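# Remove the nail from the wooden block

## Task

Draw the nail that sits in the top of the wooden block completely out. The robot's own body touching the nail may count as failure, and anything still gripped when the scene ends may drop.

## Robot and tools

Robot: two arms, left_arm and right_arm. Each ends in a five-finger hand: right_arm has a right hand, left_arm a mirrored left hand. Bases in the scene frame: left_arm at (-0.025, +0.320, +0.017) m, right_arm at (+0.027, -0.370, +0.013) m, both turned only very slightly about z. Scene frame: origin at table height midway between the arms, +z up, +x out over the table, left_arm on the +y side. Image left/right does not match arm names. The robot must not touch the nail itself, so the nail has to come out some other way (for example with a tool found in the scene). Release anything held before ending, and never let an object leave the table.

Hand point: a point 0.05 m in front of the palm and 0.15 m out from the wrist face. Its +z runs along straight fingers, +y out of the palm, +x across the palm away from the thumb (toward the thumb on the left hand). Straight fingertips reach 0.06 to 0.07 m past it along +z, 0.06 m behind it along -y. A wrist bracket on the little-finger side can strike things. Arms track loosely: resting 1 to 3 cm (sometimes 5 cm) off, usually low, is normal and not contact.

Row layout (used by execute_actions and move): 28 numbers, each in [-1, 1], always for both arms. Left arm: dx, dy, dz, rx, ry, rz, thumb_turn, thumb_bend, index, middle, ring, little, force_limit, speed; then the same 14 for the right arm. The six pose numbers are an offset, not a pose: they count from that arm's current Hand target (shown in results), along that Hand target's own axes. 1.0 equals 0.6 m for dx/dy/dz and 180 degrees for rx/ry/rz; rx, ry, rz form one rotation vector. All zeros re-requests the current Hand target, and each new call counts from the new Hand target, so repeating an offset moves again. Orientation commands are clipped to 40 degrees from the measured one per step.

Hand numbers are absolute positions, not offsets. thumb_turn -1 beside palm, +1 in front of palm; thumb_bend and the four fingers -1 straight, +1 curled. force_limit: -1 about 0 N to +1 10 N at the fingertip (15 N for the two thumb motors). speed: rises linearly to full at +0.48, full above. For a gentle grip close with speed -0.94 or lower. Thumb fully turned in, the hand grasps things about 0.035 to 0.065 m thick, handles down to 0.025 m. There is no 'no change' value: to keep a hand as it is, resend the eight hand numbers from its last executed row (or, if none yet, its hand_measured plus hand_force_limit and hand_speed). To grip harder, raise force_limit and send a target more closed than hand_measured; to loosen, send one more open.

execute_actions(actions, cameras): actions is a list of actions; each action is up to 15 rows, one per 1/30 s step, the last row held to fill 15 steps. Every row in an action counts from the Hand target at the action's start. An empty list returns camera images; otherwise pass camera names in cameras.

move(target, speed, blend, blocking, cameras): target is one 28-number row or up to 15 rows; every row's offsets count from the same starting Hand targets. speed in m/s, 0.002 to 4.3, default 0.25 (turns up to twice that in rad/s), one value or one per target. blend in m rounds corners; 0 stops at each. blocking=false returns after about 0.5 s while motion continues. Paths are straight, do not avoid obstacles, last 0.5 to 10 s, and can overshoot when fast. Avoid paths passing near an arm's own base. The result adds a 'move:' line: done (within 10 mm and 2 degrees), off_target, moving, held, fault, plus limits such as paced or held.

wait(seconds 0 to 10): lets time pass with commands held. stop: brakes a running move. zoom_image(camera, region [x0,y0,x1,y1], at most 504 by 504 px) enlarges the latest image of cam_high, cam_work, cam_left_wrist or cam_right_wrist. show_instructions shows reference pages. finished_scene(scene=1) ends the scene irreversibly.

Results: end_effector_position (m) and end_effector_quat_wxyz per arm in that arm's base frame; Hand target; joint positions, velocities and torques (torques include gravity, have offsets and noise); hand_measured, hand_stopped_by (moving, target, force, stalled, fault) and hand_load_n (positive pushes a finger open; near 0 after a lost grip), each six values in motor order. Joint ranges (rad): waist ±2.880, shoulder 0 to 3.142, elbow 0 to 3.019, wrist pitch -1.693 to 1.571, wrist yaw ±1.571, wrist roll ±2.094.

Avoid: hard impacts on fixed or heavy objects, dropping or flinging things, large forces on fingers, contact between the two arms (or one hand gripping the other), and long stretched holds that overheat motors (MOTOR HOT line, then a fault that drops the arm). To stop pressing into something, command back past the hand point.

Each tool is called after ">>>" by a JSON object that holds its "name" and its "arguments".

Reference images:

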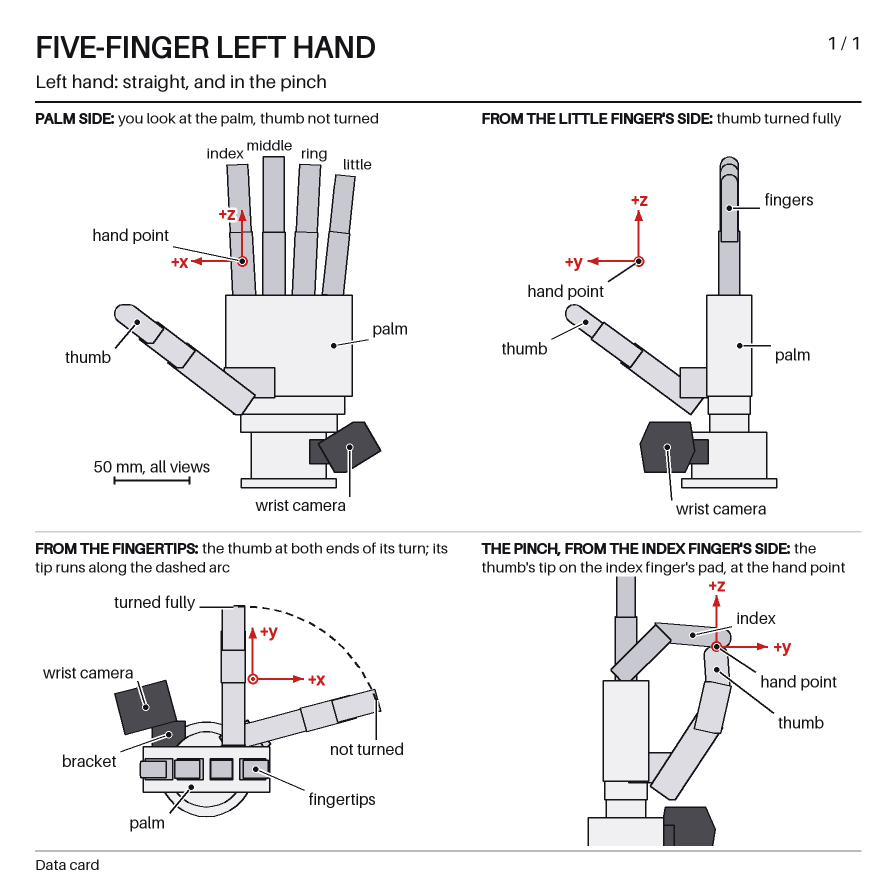

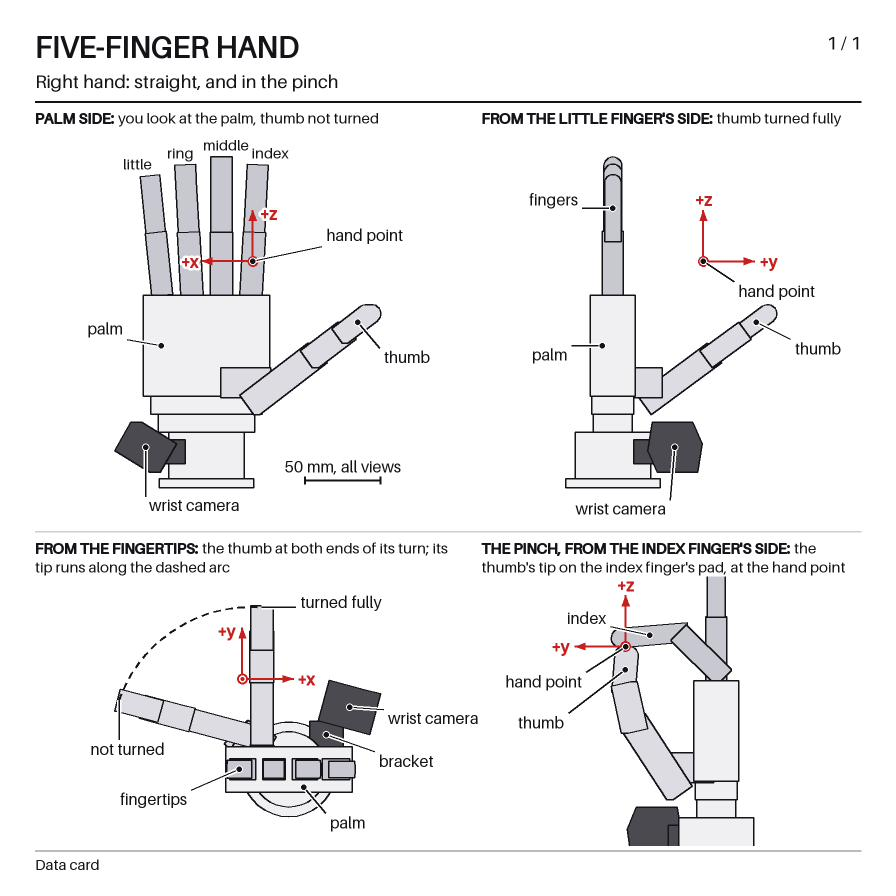

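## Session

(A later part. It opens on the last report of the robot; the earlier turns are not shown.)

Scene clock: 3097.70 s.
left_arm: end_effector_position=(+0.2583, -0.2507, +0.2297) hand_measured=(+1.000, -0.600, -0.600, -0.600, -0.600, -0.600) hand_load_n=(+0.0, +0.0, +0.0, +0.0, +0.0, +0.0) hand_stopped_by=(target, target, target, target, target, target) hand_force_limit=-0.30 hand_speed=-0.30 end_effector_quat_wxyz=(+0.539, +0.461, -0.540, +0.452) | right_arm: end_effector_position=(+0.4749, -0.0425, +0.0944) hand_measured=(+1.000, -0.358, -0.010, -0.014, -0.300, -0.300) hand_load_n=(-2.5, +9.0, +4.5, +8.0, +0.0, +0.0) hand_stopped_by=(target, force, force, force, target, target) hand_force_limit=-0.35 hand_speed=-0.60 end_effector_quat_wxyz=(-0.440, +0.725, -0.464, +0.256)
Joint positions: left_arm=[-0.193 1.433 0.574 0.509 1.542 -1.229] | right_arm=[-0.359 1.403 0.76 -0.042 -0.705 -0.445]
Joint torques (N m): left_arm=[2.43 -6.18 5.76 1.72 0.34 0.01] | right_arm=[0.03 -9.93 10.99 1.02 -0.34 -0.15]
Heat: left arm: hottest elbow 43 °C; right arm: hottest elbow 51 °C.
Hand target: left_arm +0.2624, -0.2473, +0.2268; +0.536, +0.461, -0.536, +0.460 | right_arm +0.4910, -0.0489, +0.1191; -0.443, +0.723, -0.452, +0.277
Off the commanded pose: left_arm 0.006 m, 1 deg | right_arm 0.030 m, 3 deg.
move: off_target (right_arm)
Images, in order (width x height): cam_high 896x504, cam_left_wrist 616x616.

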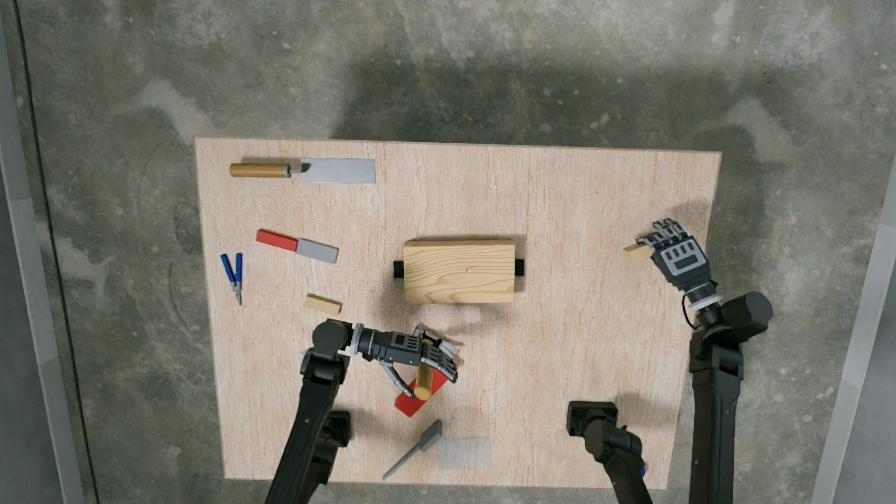

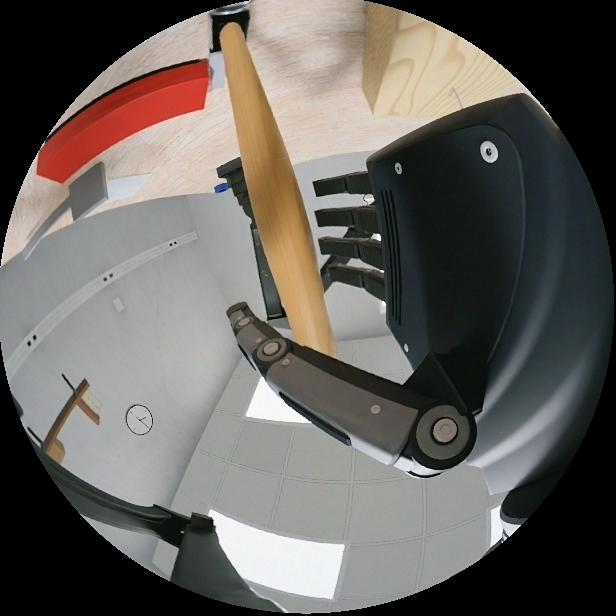

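>>> {"name": "move", "arguments": {"target": [0,0,0,0,0,0,1,0.4,0.5,0.5,-0.6,-0.6,0.2,-0.6,0,0,0,0,0,0,1,0.1,0.2,0.2,-0.3,-0.3,-0.35,-0.6], "speed": 0.1, "cameras": ["cam_high","cam_left_wrist"]}}

>>> {"name": "zoom_image", "arguments": {"camera": "cam_high", "region": [370, 310, 490, 430]}}

Scene clock: 3106.23 s.
left_arm: end_effector_position=(+0.2577, -0.2503, +0.2297) hand_measured=(+1.000, -0.266, +0.096, +0.058, -0.600, -0.600) hand_load_n=(-0.5, +0.0, +0.5, +0.0, +0.0, +0.0) hand_stopped_by=(target, force, force, force, target, target) hand_force_limit=0.20 hand_speed=-0.60 end_effector_quat_wxyz=(+0.536, +0.457, -0.543, +0.456) | right_arm: end_effector_position=(+0.4749, -0.0425, +0.0944) hand_measured=(+1.000, -0.358, -0.010, -0.014, -0.300, -0.300) hand_load_n=(-2.0, +9.0, +4.5, +8.0, +0.0, +0.0) hand_stopped_by=(target, force, force, force, target, target) hand_force_limit=-0.35 hand_speed=-0.60 end_effector_quat_wxyz=(-0.440, +0.725, -0.464, +0.256)
Joint positions: left_arm=[-0.192 1.434 0.572 0.534 1.544 -1.237] | right_arm=[-0.359 1.403 0.76 -0.042 -0.705 -0.445]
Joint torques (N m): left_arm=[2.49 -6.18 5.68 1.57 0.26 -0.13] | right_arm=[-0.03 -9.88 11.04 1.07 -0.36 -0.15]
Heat: left arm: hottest elbow 43 °C; right arm: hottest elbow 51 °C.
Hand target: left_arm +0.2623, -0.2473, +0.2268; +0.537, +0.461, -0.536, +0.460 | right_arm +0.4910, -0.0489, +0.1191; -0.443, +0.723, -0.452, +0.277
Off the commanded pose: left_arm 0.006 m, 1 deg | right_arm 0.030 m, 3 deg.
move: off_target (right_arm)
Images, in order (width x height): cam_high 896x504, cam_left_wrist 616x616.

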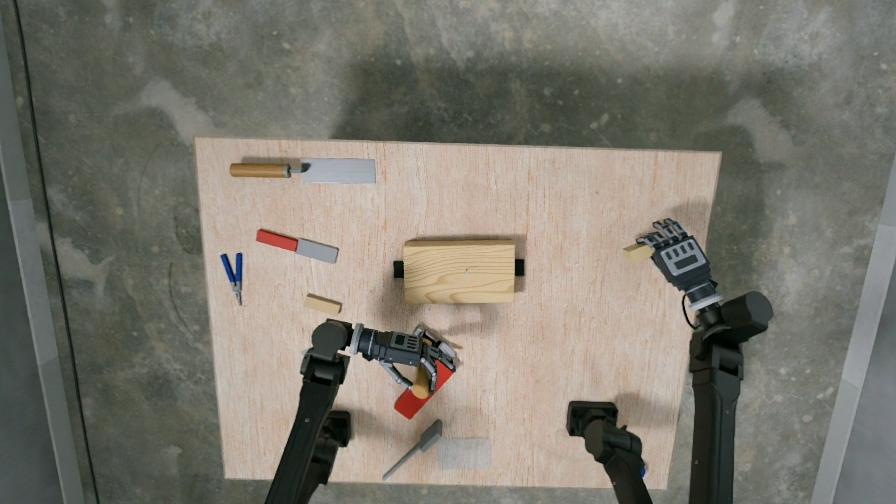

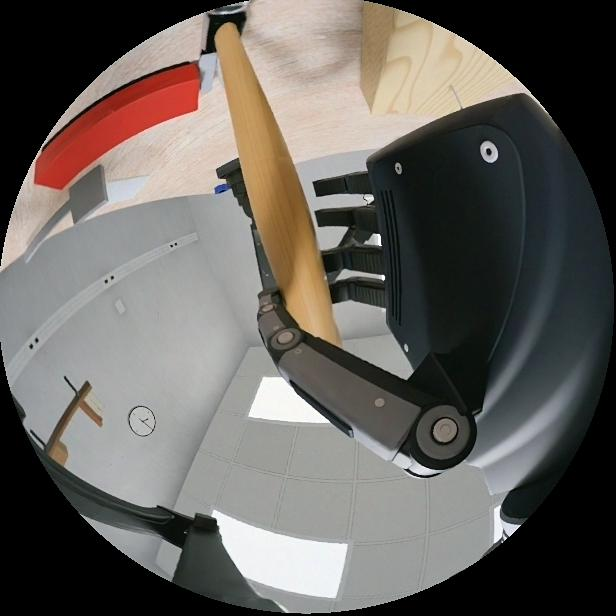

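Scaled by 4.200 from the camera's 896x504 image, which has a finer 1280x720 frame.

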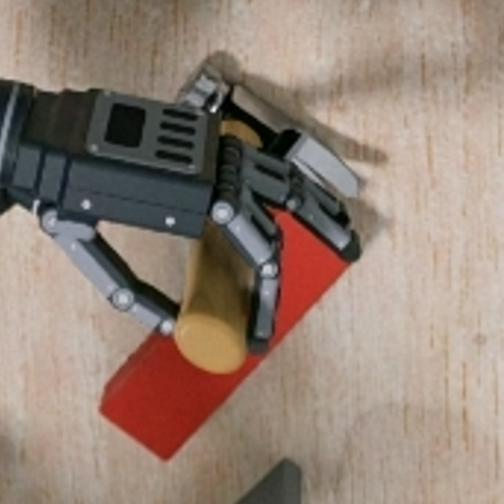

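>>> {"name": "move", "arguments": {"target": [0,0,0,0,0,0,1,0.45,0.55,0.55,-0.6,-0.6,0.3,-0.7,0,0,0,0,0,0,1,0.1,0.2,0.2,-0.3,-0.3,-0.35,-0.6], "speed": 0.1}}

Scene clock: 3108.63 s.
left_arm: end_effector_position=(+0.2580, -0.2504, +0.2303) hand_measured=(+1.000, -0.160, +0.284, +0.264, -0.600, -0.600) hand_load_n=(-1.5, +10.5, +4.0, +14.0, +0.0, +0.0) hand_stopped_by=(target, force, force, force, target, target) hand_force_limit=0.30 hand_speed=-0.70 end_effector_quat_wxyz=(+0.536, +0.457, -0.544, +0.456) | right_arm: end_effector_position=(+0.4749, -0.0425, +0.0944) hand_measured=(+1.000, -0.358, -0.010, -0.014, -0.300, -0.300) hand_load_n=(-2.0, +9.0, +4.5, +8.0, +0.0, +0.0) hand_stopped_by=(target, force, force, force, target, target) hand_force_limit=-0.35 hand_speed=-0.60 end_effector_quat_wxyz=(-0.440, +0.725, -0.464, +0.256)
Joint positions: left_arm=[-0.192 1.435 0.572 0.546 1.544 -1.248] | right_arm=[-0.359 1.403 0.76 -0.042 -0.705 -0.445]
Joint torques (N m): left_arm=[2.49 -6.18 5.57 1.5 0.23 -0.1] | right_arm=[0.03 -9.82 11.02 1.02 -0.35 -0.14]
Heat: left arm: hottest elbow 42 °C; right arm: hottest elbow 51 °C.
Hand target: left_arm +0.2623, -0.2473, +0.2268; +0.537, +0.461, -0.536, +0.460 | right_arm +0.4910, -0.0489, +0.1191; -0.443, +0.723, -0.452, +0.277
Off the commanded pose: left_arm 0.006 m, 1 deg | right_arm 0.030 m, 3 deg.
move: off_target (right_arm)

>>> {"name": "move", "arguments": {"target": [0.14,0,0,0,0,0,1,0.45,0.55,0.55,-0.6,-0.6,0.3,-0.7,0,0,0,0,0,0,1,0.1,0.2,0.2,-0.3,-0.3,-0.35,-0.6], "speed": 0.08, "cameras": ["cam_high","cam_left_wrist","cam_work"]}}

>>> {"name": "zoom_image", "arguments": {"camera": "cam_high", "region": [370, 310, 490, 430]}}

Scene clock: 3114.67 s.
left_arm: end_effector_position=(+0.2518, -0.2491, +0.2981) hand_measured=(+1.000, -0.160, +0.284, +0.264, -0.600, -0.600) hand_load_n=(-2.0, +10.0, +4.0, +14.0, +0.0, +0.0) hand_stopped_by=(target, force, force, force, target, target) hand_force_limit=0.30 hand_speed=-0.70 end_effector_quat_wxyz=(+0.546, +0.467, -0.533, +0.447) | right_arm: end_effector_position=(+0.4749, -0.0425, +0.0944) hand_measured=(+1.000, -0.358, -0.010, -0.014, -0.300, -0.300) hand_load_n=(-2.0, +9.0, +4.5, +8.5, +0.0, +0.0) hand_stopped_by=(target, force, force, force, target, target) hand_force_limit=-0.35 hand_speed=-0.60 end_effector_quat_wxyz=(-0.440, +0.725, -0.464, +0.256)
Joint positions: left_arm=[-0.192 1.264 0.612 0.464 1.544 -1.416] | right_arm=[-0.359 1.403 0.76 -0.042 -0.705 -0.445]
Joint torques (N m): left_arm=[2.37 -6.12 9.32 1.01 0.11 -0.11] | right_arm=[0.09 -9.99 11.03 0.99 -0.35 -0.14]
Heat: left arm: hottest elbow 42 °C; right arm: hottest elbow 51 °C.
Hand target: left_arm +0.2624, -0.2473, +0.3108; +0.536, +0.461, -0.536, +0.460 | right_arm +0.4910, -0.0489, +0.1191; -0.443, +0.723, -0.452, +0.277
Off the commanded pose: left_arm 0.017 m, 2 deg | right_arm 0.030 m, 3 deg.
move: off_target (left_arm, right_arm)
Images, in order (width x height): cam_high 896x504, cam_work 896x504, cam_left_wrist 616x616.

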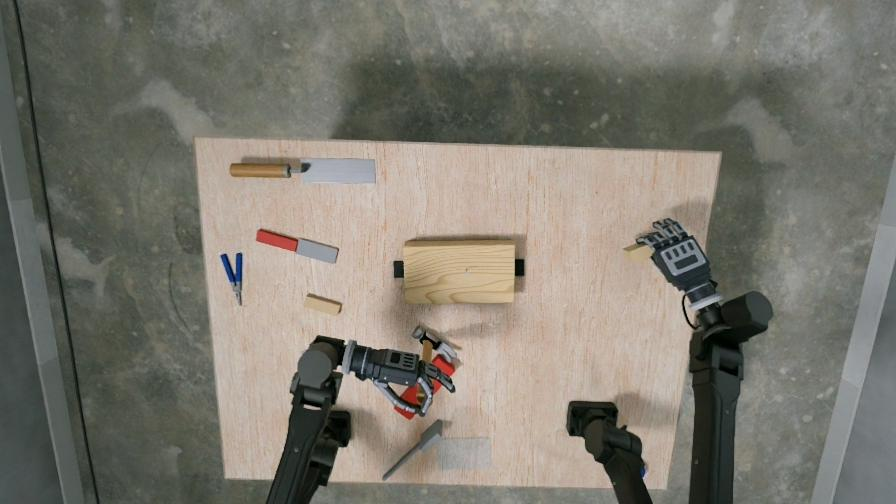

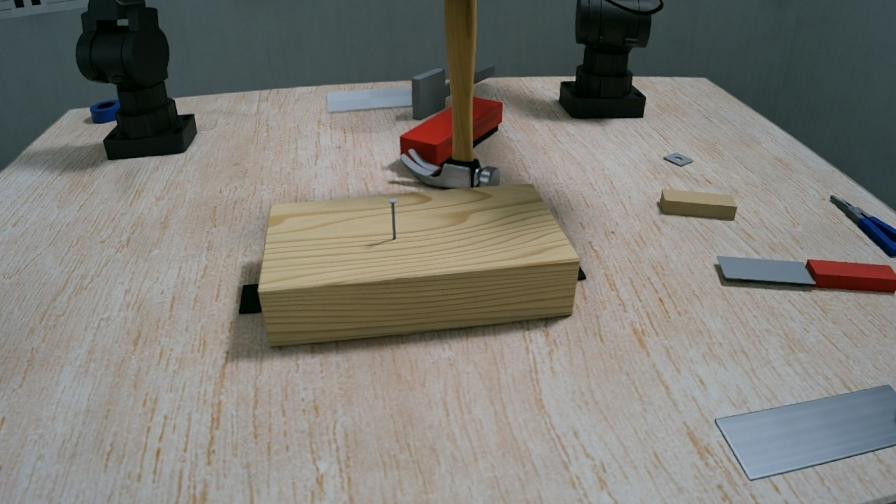

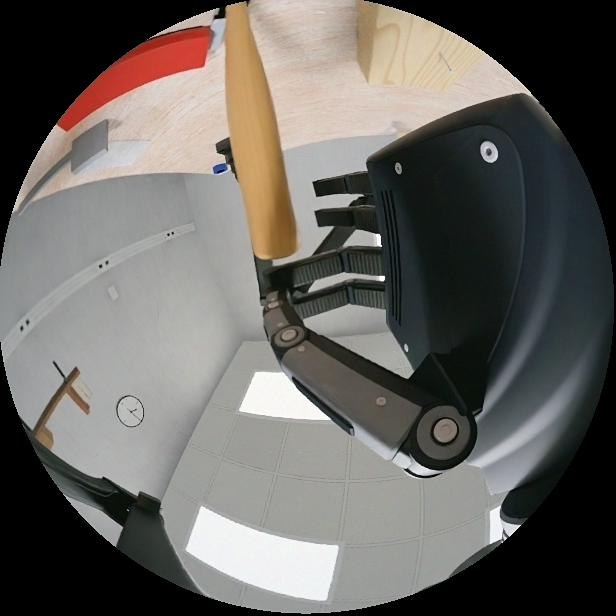

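Scaled by 4.200 from the camera's 896x504 image, which has a finer 1280x720 frame.

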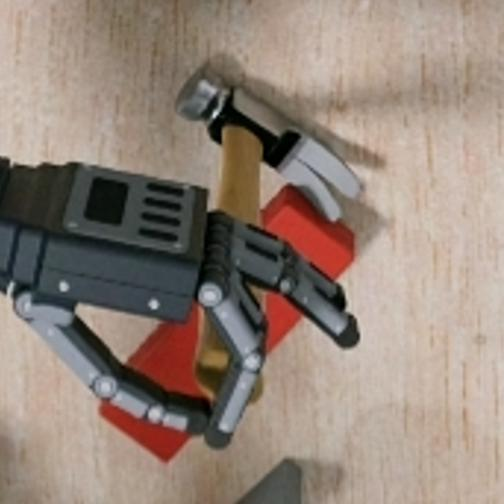

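>>> {"name": "move", "arguments": {"target": [[0,0,0,0,0,0,1,-1,-1,-1,-1,-1,0.3,-0.3,0,0,0,0,0,0,1,0.1,0.2,0.2,-0.3,-0.3,-0.35,-0.6],[-0.13,0,0,0,0,0,1,-1,-1,-1,-1,-1,0.3,-0.3,0,0,0,0,0,0,1,0.1,0.2,0.2,-0.3,-0.3,-0.35,-0.6]], "speed": 0.1, "cameras": ["cam_high","cam_left_wrist"]}}

>>> {"name": "zoom_image", "arguments": {"camera": "cam_high", "region": [370, 310, 490, 430]}}

Scene clock: 3141.97 s.
left_arm: end_effector_position=(+0.2580, -0.2503, +0.2357) hand_measured=(+1.000, -1.000, -1.000, -1.000, -1.000, -1.000) hand_load_n=(-0.5, +0.0, +0.0, +0.0, +0.0, +0.0) hand_stopped_by=(target, target, target, target, target, target) hand_force_limit=0.30 hand_speed=-0.30 end_effector_quat_wxyz=(+0.541, +0.462, -0.539, +0.451) | right_arm: end_effector_position=(+0.4749, -0.0425, +0.0944) hand_measured=(+1.000, -0.358, -0.010, -0.014, -0.300, -0.300) hand_load_n=(-2.0, +9.0, +4.5, +8.0, +0.0, +0.0) hand_stopped_by=(target, force, force, force, target, target) hand_force_limit=-0.35 hand_speed=-0.60 end_effector_quat_wxyz=(-0.440, +0.725, -0.464, +0.256)
Joint positions: left_arm=[-0.192 1.425 0.571 0.559 1.544 -1.289] | right_arm=[-0.359 1.403 0.76 -0.042 -0.705 -0.445]
Joint torques (N m): left_arm=[2.37 -6.18 5.86 1.51 0.2 0.05] | right_arm=[0.26 -9.88 11.02 1.03 -0.35 -0.14]
Heat: left arm: hottest elbow 41 °C; right arm: hottest elbow 51 °C.
Hand target: left_arm +0.2623, -0.2473, +0.2328; +0.536, +0.461, -0.536, +0.460 | right_arm +0.4910, -0.0489, +0.1191; -0.443, +0.723, -0.452, +0.277
Off the commanded pose: left_arm 0.006 m, 1 deg | right_arm 0.030 m, 3 deg.
move: off_target (right_arm)
Images, in order (width x height): cam_high 896x504, cam_left_wrist 616x616.

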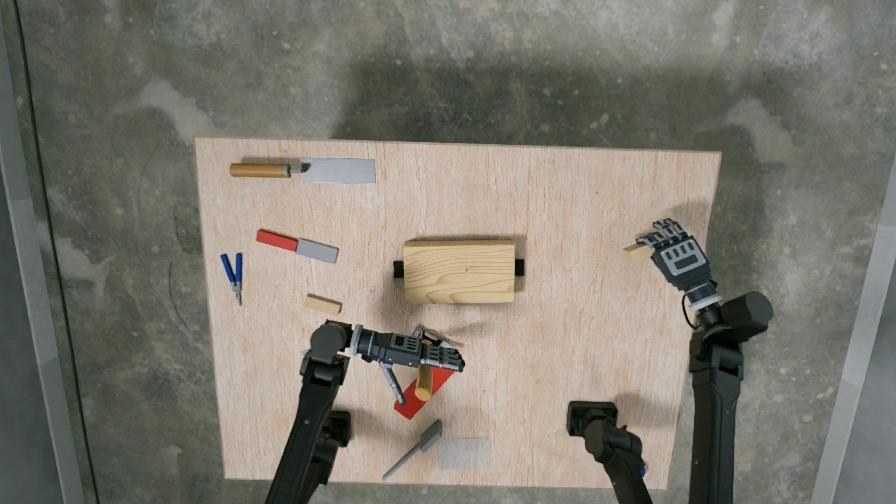

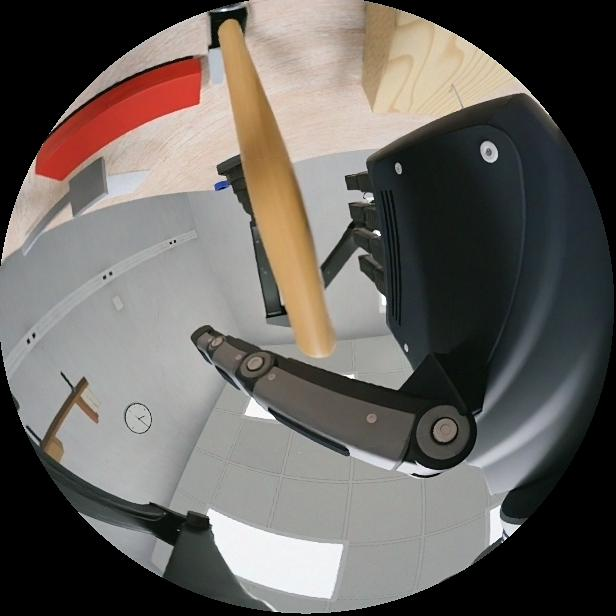

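Scaled by 4.200 from the camera's 896x504 image, which has a finer 1280x720 frame.

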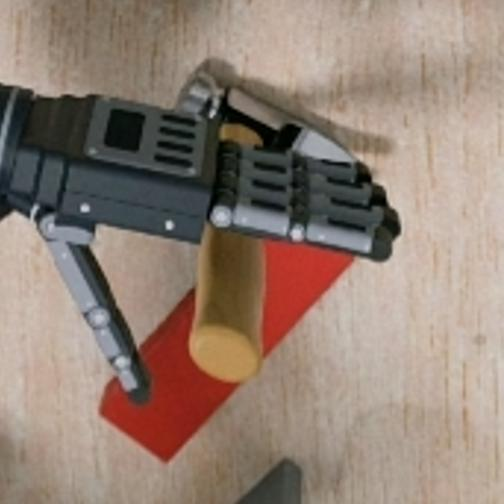

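>>> {"name": "move", "arguments": {"target": [0,0.0417,0.0383,0,0,0,1,-1,-1,-1,-1,-1,0.3,-0.3,0,0,0,0,0,0,1,0.1,0.2,0.2,-0.3,-0.3,-0.35,-0.6], "speed": 0.06, "cameras": ["cam_high","cam_left_wrist"]}}

>>> {"name": "zoom_image", "arguments": {"camera": "cam_high", "region": [370, 310, 490, 430]}}

Scene clock: 3158.47 s.
left_arm: end_effector_position=(+0.2361, -0.2627, +0.2354) hand_measured=(+1.000, -1.000, -1.000, -1.000, -1.000, -1.000) hand_load_n=(-0.5, +0.0, +0.0, +0.0, +0.0, +0.0) hand_stopped_by=(target, target, target, target, target, target) hand_force_limit=0.30 hand_speed=-0.30 end_effector_quat_wxyz=(+0.531, +0.464, -0.538, +0.462) | right_arm: end_effector_position=(+0.4749, -0.0425, +0.0944) hand_measured=(+1.000, -0.358, -0.010, -0.014, -0.300, -0.300) hand_load_n=(-2.0, +9.0, +4.5, +8.0, +0.0, +0.0) hand_stopped_by=(target, force, force, force, target, target) hand_force_limit=-0.35 hand_speed=-0.60 end_effector_quat_wxyz=(-0.440, +0.725, -0.464, +0.256)
Joint positions: left_arm=[-0.237 1.397 0.492 0.799 1.475 -1.46] | right_arm=[-0.359 1.403 0.76 -0.042 -0.705 -0.445]
Joint torques (N m): left_arm=[0.62 -5.36 5.46 1.61 0 -0.12] | right_arm=[0.03 -9.7 10.99 1.02 -0.34 -0.14]
Heat: left arm: hottest elbow 40 °C; right arm: hottest elbow 51 °C.
Hand target: left_arm +0.2342, -0.2662, +0.2328; +0.537, +0.461, -0.536, +0.460 | right_arm +0.4910, -0.0489, +0.1191; -0.443, +0.723, -0.452, +0.277
Off the commanded pose: left_arm 0.005 m, 1 deg | right_arm 0.030 m, 3 deg.
move: off_target (right_arm)
Images, in order (width x height): cam_high 896x504, cam_left_wrist 616x616.

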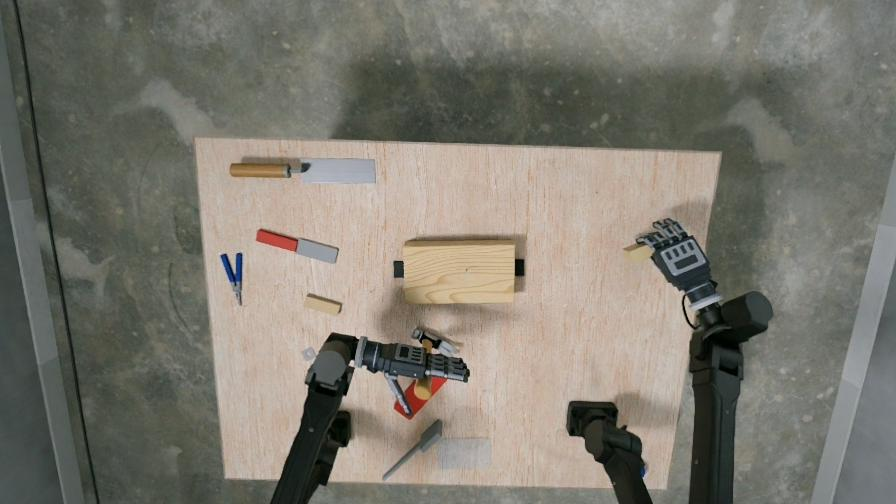

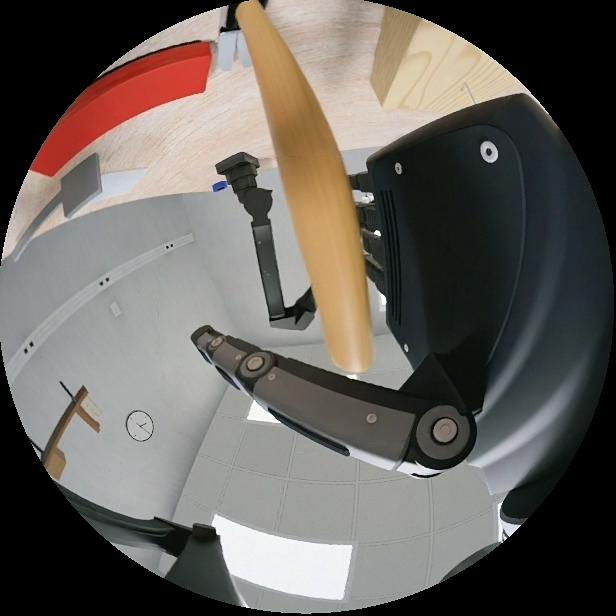

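Scaled by 4.200 from the camera's 896x504 image, which has a finer 1280x720 frame.

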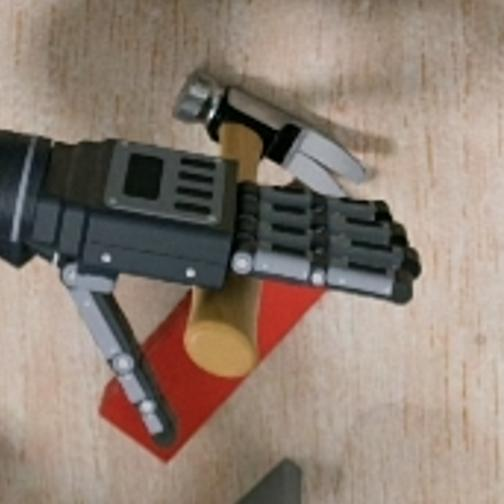

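>>> {"name": "move", "arguments": {"target": [[0,0,0,0,0,0,1,1.0,-1,-1,-1,-1,0.0,-0.6,0,0,0,0,0,0,1,0.1,0.2,0.2,-0.3,-0.3,-0.35,-0.6]], "speed": 0.06, "cameras": ["cam_high","cam_left_wrist"]}}

>>> {"name": "zoom_image", "arguments": {"camera": "cam_high", "region": [370, 310, 490, 430]}}

Scene clock: 3165.87 s.
left_arm: end_effector_position=(+0.2356, -0.2629, +0.2352) hand_measured=(+1.000, +0.436, -1.000, -1.000, -1.000, -1.000) hand_load_n=(+3.5, +10.5, +0.0, +0.0, +0.0, +0.0) hand_stopped_by=(target, force, target, target, target, target) hand_force_limit=0.00 hand_speed=-0.60 end_effector_quat_wxyz=(+0.532, +0.466, -0.537, +0.460) | right_arm: end_effector_position=(+0.4749, -0.0425, +0.0944) hand_measured=(+1.000, -0.358, -0.010, -0.014, -0.300, -0.300) hand_load_n=(-2.0, +9.0, +4.5, +8.0, +0.0, +0.0) hand_stopped_by=(target, force, force, force, target, target) hand_force_limit=-0.35 hand_speed=-0.60 end_effector_quat_wxyz=(-0.440, +0.725, -0.464, +0.256)
Joint positions: left_arm=[-0.239 1.397 0.49 0.799 1.475 -1.466] | right_arm=[-0.359 1.403 0.76 -0.042 -0.705 -0.445]
Joint torques (N m): left_arm=[0.67 -5.54 5.61 1.28 0.02 0.03] | right_arm=[-0.03 -9.93 10.99 0.96 -0.35 -0.14]
Heat: left arm: hottest elbow 39 °C; right arm: hottest elbow 51 °C.
Hand target: left_arm +0.2340, -0.2661, +0.2329; +0.534, +0.463, -0.539, +0.458 (not the last commanded pose) | right_arm +0.4910, -0.0489, +0.1191; -0.443, +0.723, -0.452, +0.277
Off the commanded pose: left_arm 0.004 m, 1 deg | right_arm 0.030 m, 3 deg.
move: off_target (right_arm)
Images, in order (width x height): cam_high 896x504, cam_left_wrist 616x616.

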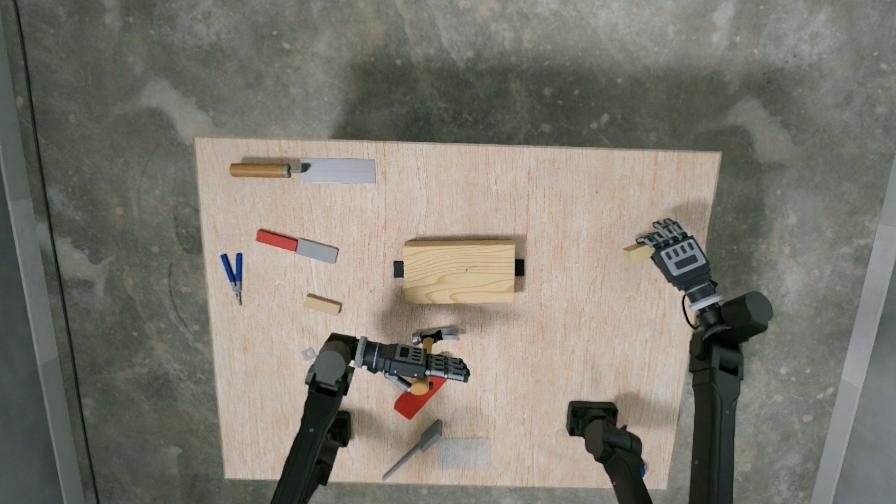

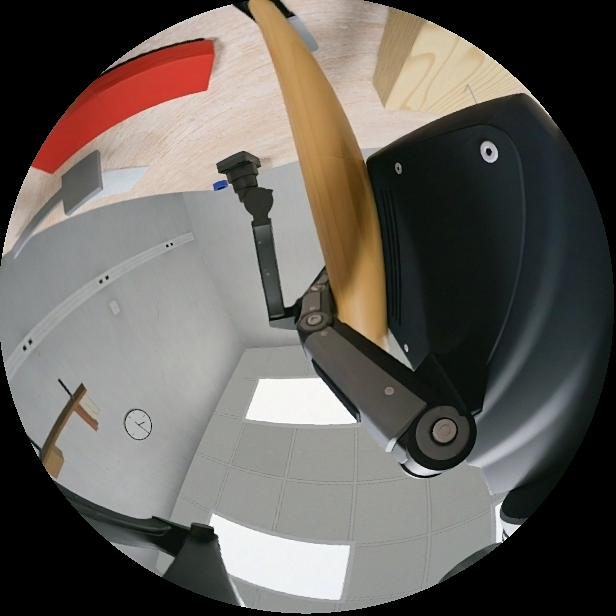

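Scaled by 4.200 from the camera's 896x504 image, which has a finer 1280x720 frame.

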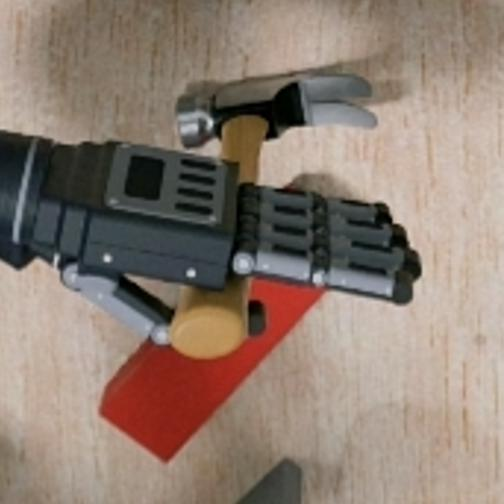

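>>> {"name": "move", "arguments": {"target": [[0,0,0,0,0,0,1,1.0,1.0,1.0,1.0,1.0,0.0,-0.6,0,0,0,0,0,0,1,0.1,0.2,0.2,-0.3,-0.3,-0.35,-0.6]], "speed": 0.06, "cameras": ["cam_high","cam_left_wrist"]}}

>>> {"name": "zoom_image", "arguments": {"camera": "cam_high", "region": [370, 310, 490, 430]}}

Scene clock: 3171.97 s.
left_arm: end_effector_position=(+0.2349, -0.2639, +0.2346) hand_measured=(+1.000, +0.436, +0.286, +0.282, +0.984, +0.984) hand_load_n=(+2.5, +9.5, +6.5, +12.5, +12.5, +10.0) hand_stopped_by=(target, force, force, force, force, force) hand_force_limit=0.00 hand_speed=-0.60 end_effector_quat_wxyz=(+0.533, +0.466, -0.537, +0.458) | right_arm: end_effector_position=(+0.4749, -0.0425, +0.0944) hand_measured=(+1.000, -0.358, -0.010, -0.014, -0.300, -0.300) hand_load_n=(-2.0, +9.0, +4.5, +8.0, +0.0, +0.0) hand_stopped_by=(target, force, force, force, target, target) hand_force_limit=-0.35 hand_speed=-0.60 end_effector_quat_wxyz=(-0.440, +0.725, -0.464, +0.256)
Joint positions: left_arm=[-0.242 1.399 0.489 0.799 1.473 -1.466] | right_arm=[-0.359 1.403 0.76 -0.042 -0.705 -0.445]
Joint torques (N m): left_arm=[0.97 -5.54 5.65 1.25 0.07 0] | right_arm=[-0.03 -9.99 11.02 1.05 -0.35 -0.14]
Heat: left arm: hottest elbow 39 °C; right arm: hottest elbow 51 °C.
Hand target: left_arm +0.2340, -0.2661, +0.2329; +0.534, +0.463, -0.539, +0.458 | right_arm +0.4910, -0.0489, +0.1191; -0.443, +0.723, -0.452, +0.277
Off the commanded pose: left_arm 0.003 m, 1 deg | right_arm 0.030 m, 3 deg.
move: off_target (right_arm)
Images, in order (width x height): cam_high 896x504, cam_left_wrist 616x616.

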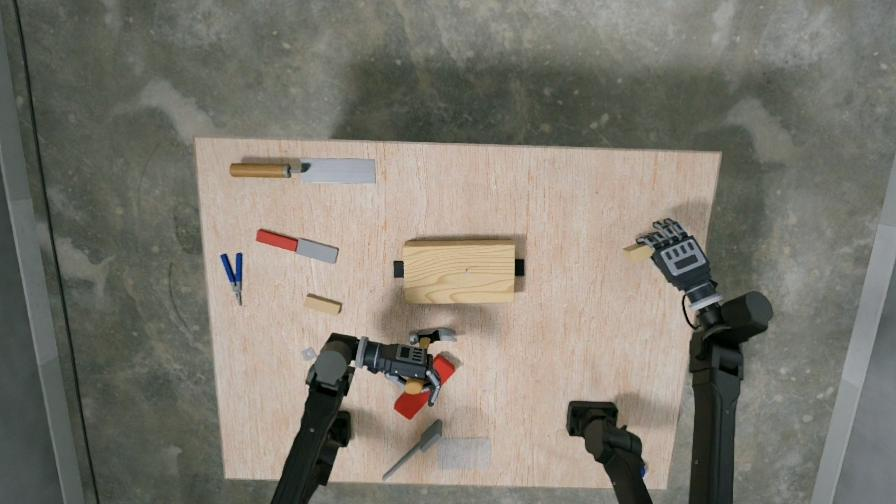

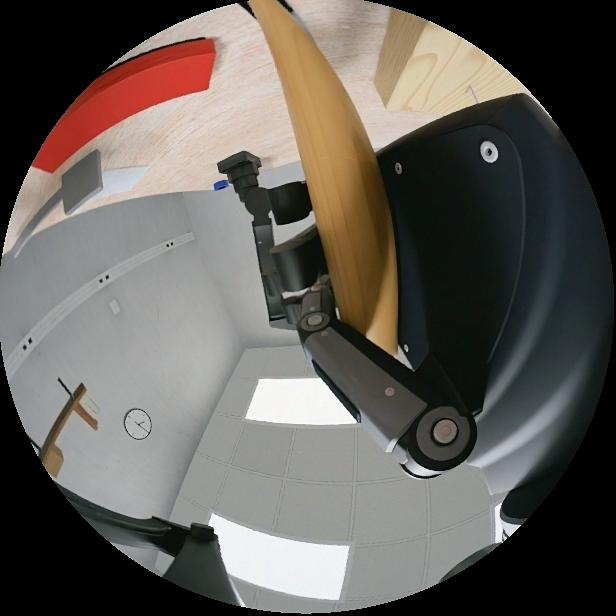

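Scaled by 4.200 from the camera's 896x504 image, which has a finer 1280x720 frame.

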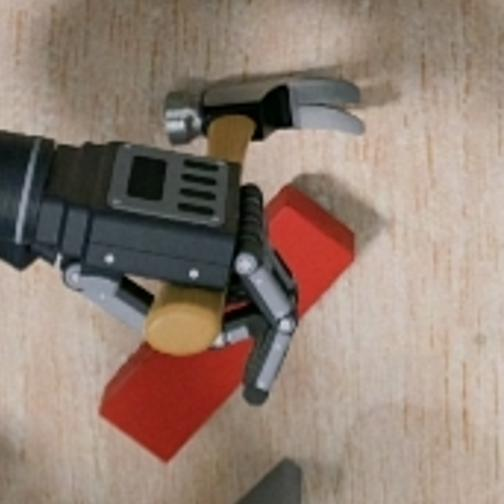

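>>> {"name": "move", "arguments": {"target": [0.15,0,0,0,0,0,1,1.0,1.0,1.0,1.0,1.0,0.0,-0.6,0,0,0,0,0,0,1,0.1,0.2,0.2,-0.3,-0.3,-0.35,-0.6], "speed": 0.08, "cameras": ["cam_high","cam_left_wrist","cam_work"]}}

>>> {"name": "zoom_image", "arguments": {"camera": "cam_high", "region": [370, 310, 490, 430]}}

Scene clock: 3179.33 s.
left_arm: end_effector_position=(+0.2272, -0.2620, +0.2931) hand_measured=(+1.000, +0.436, +0.286, +0.282, +0.984, +0.984) hand_load_n=(+2.0, +9.5, +6.5, +12.5, +13.5, +8.0) hand_stopped_by=(target, force, force, force, force, force) hand_force_limit=0.00 hand_speed=-0.60 end_effector_quat_wxyz=(+0.547, +0.485, -0.521, +0.440) | right_arm: end_effector_position=(+0.4749, -0.0425, +0.0944) hand_measured=(+1.000, -0.358, -0.010, -0.014, -0.300, -0.300) hand_load_n=(-2.0, +9.0, +4.5, +8.0, +0.0, +0.0) hand_stopped_by=(target, force, force, force, target, target) hand_force_limit=-0.35 hand_speed=-0.60 end_effector_quat_wxyz=(-0.440, +0.725, -0.464, +0.256)
Joint positions: left_arm=[-0.242 1.201 0.533 0.524 1.47 -1.499] | right_arm=[-0.359 1.403 0.76 -0.042 -0.705 -0.445]
Joint torques (N m): left_arm=[0.85 -7 11.33 0.79 0.15 -0.22] | right_arm=[0.03 -9.82 10.95 1.02 -0.35 -0.14]
Heat: left arm: hottest elbow 39 °C; right arm: hottest elbow 51 °C.
Hand target: left_arm +0.2339, -0.2670, +0.3229; +0.534, +0.463, -0.539, +0.458 | right_arm +0.4910, -0.0489, +0.1191; -0.443, +0.723, -0.452, +0.277
Off the commanded pose: left_arm 0.031 m, 4 deg | right_arm 0.030 m, 3 deg.
move: off_target (left_arm, right_arm)
Images, in order (width x height): cam_high 896x504, cam_work 896x504, cam_left_wrist 616x616.

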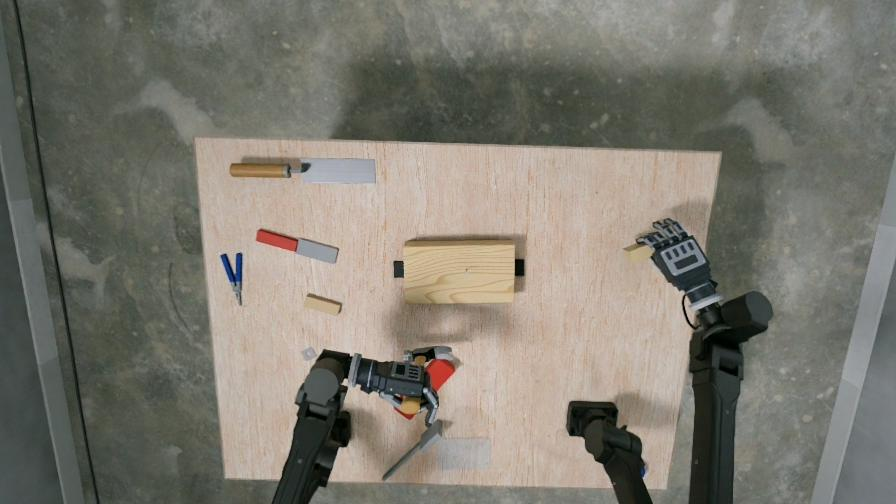

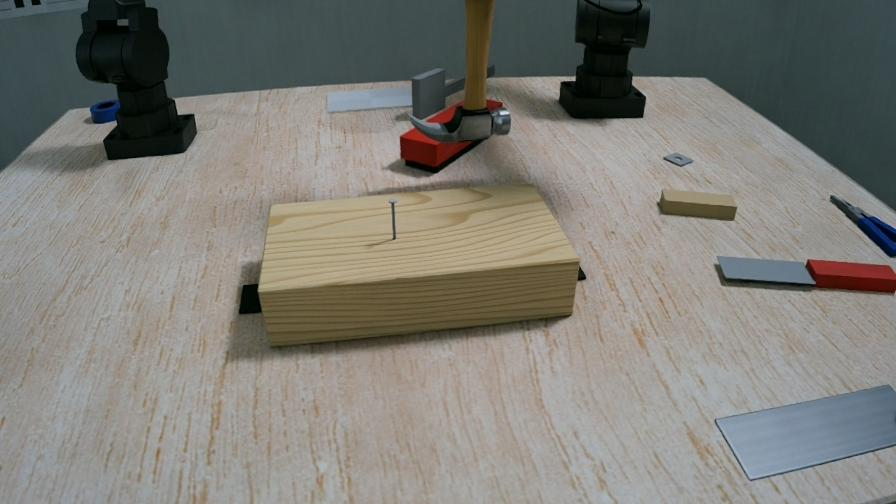

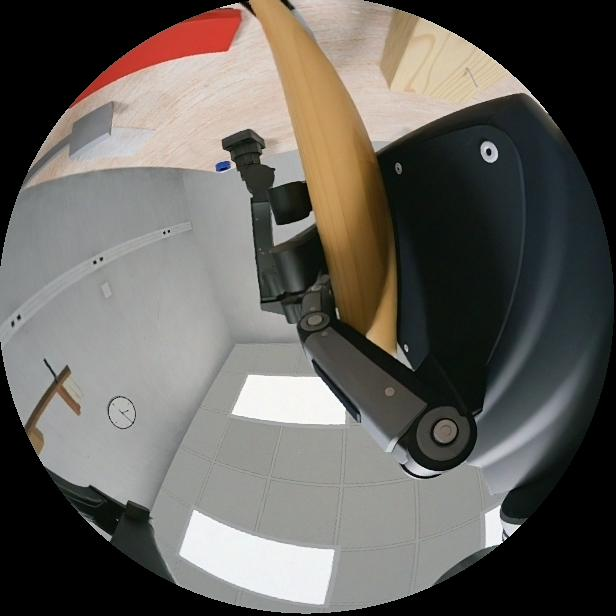

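Scaled by 4.200 from the camera's 896x504 image, which has a finer 1280x720 frame.

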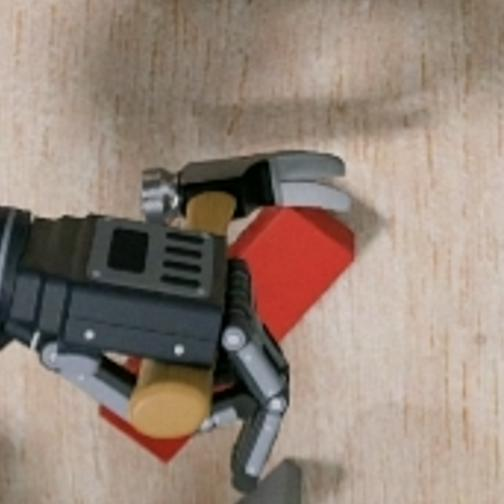

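>>> {"name": "zoom_image", "arguments": {"camera": "cam_work", "region": [400, 70, 520, 160]}}

Scaled by 4.200 from the camera's 896x504 image, which has a finer 1280x720 frame.

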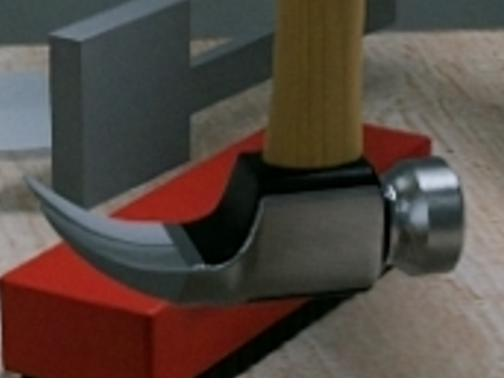

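>>> {"name": "move", "arguments": {"target": [[0.1667,0,-0.0016,0,0,0,1,1.0,1.0,1.0,1.0,1.0,0.0,-0.6,0,0,0,0,0,0,1,0.1,0.2,0.2,-0.3,-0.3,-0.35,-0.6],[0.0892,-0.3450,0.0993,0.2608,-0.1048,-0.0705,1,1.0,1.0,1.0,1.0,1.0,0.0,-0.6,0,0,0,0,0,0,1,0.1,0.2,0.2,-0.3,-0.3,-0.35,-0.6]], "speed": 0.15, "cameras": ["cam_high","cam_work","cam_left_wrist"]}}

>>> {"name": "zoom_image", "arguments": {"camera": "cam_work", "region": [320, 60, 540, 260]}}

>>> {"name": "zoom_image", "arguments": {"camera": "cam_high", "region": [400, 230, 520, 350]}}

Scene clock: 3410.90 s.
left_arm: end_effector_position=(+0.4190, -0.3451, +0.3200) hand_measured=(+1.000, +0.436, +0.286, +0.282, +0.984, +0.984) hand_load_n=(+1.5, +10.0, +7.0, +12.0, +11.0, +10.0) hand_stopped_by=(target, force, force, force, force, force) hand_force_limit=0.00 hand_speed=-0.60 end_effector_quat_wxyz=(+0.250, +0.781, -0.342, +0.459) | right_arm: end_effector_position=(+0.4749, -0.0425, +0.0944) hand_measured=(+1.000, -0.358, -0.010, -0.014, -0.300, -0.300) hand_load_n=(-2.0, +9.5, +4.5, +8.0, +0.0, +0.0) hand_stopped_by=(target, force, force, force, target, target) hand_force_limit=-0.35 hand_speed=-0.60 end_effector_quat_wxyz=(-0.440, +0.725, -0.464, +0.256)
Joint positions: left_arm=[-0.43 1.204 0.952 -0.269 0.425 -1.424] | right_arm=[-0.359 1.403 0.76 -0.042 -0.705 -0.445]
Joint torques (N m): left_arm=[0.56 -8.12 14.49 1.66 0.23 -0.31] | right_arm=[-0.03 -9.76 11.06 1.01 -0.36 -0.15]
Heat: left arm: hottest elbow 44 °C; right arm: hottest elbow 51 °C.
Hand target: left_arm +0.4294, -0.3579, +0.3758; +0.260, +0.757, -0.339, +0.494 | right_arm +0.4910, -0.0489, +0.1191; -0.443, +0.723, -0.452, +0.277
Off the commanded pose: left_arm 0.058 m, 5 deg | right_arm 0.030 m, 3 deg.
move: off_target (left_arm, right_arm)
Images, in order (width x height): cam_high 896x504, cam_work 896x504, cam_left_wrist 616x616.

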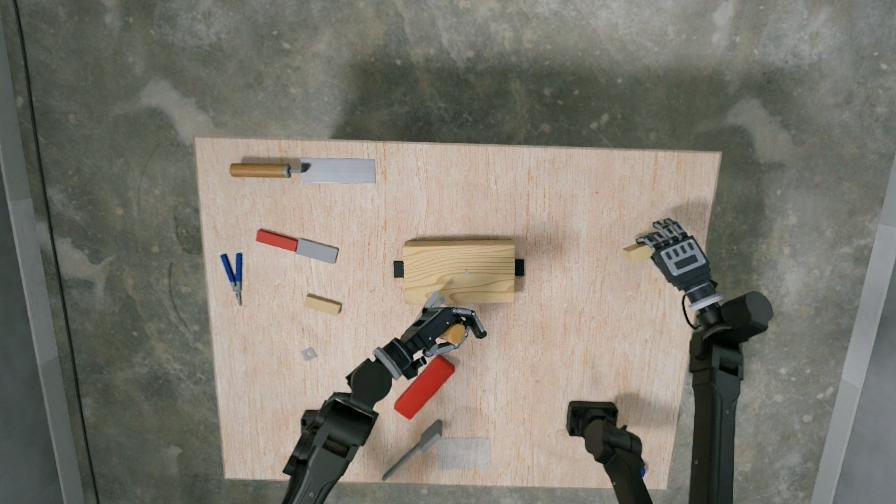

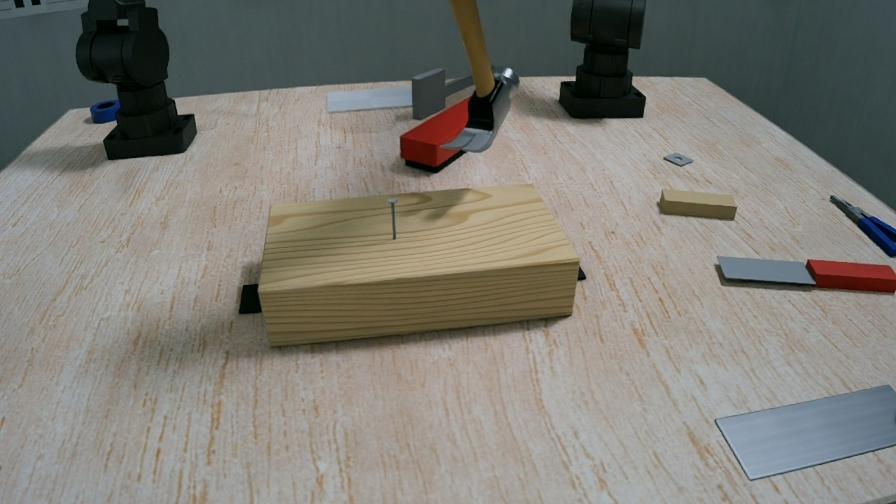

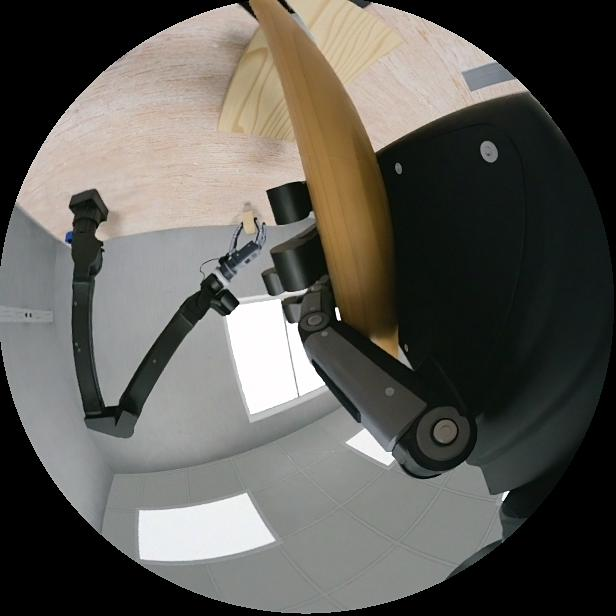

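Scaled by 2.291 from the camera's 896x504 image, which has a finer 1280x720 frame.

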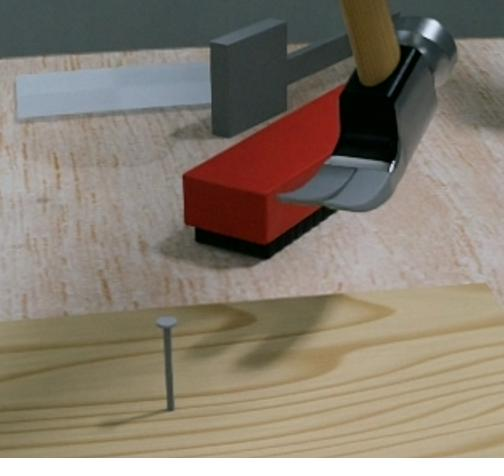

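Scaled by 4.200 from the camera's 896x504 image, which has a finer 1280x720 frame.

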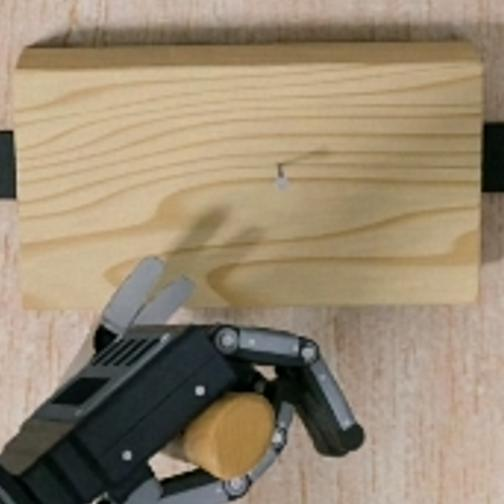

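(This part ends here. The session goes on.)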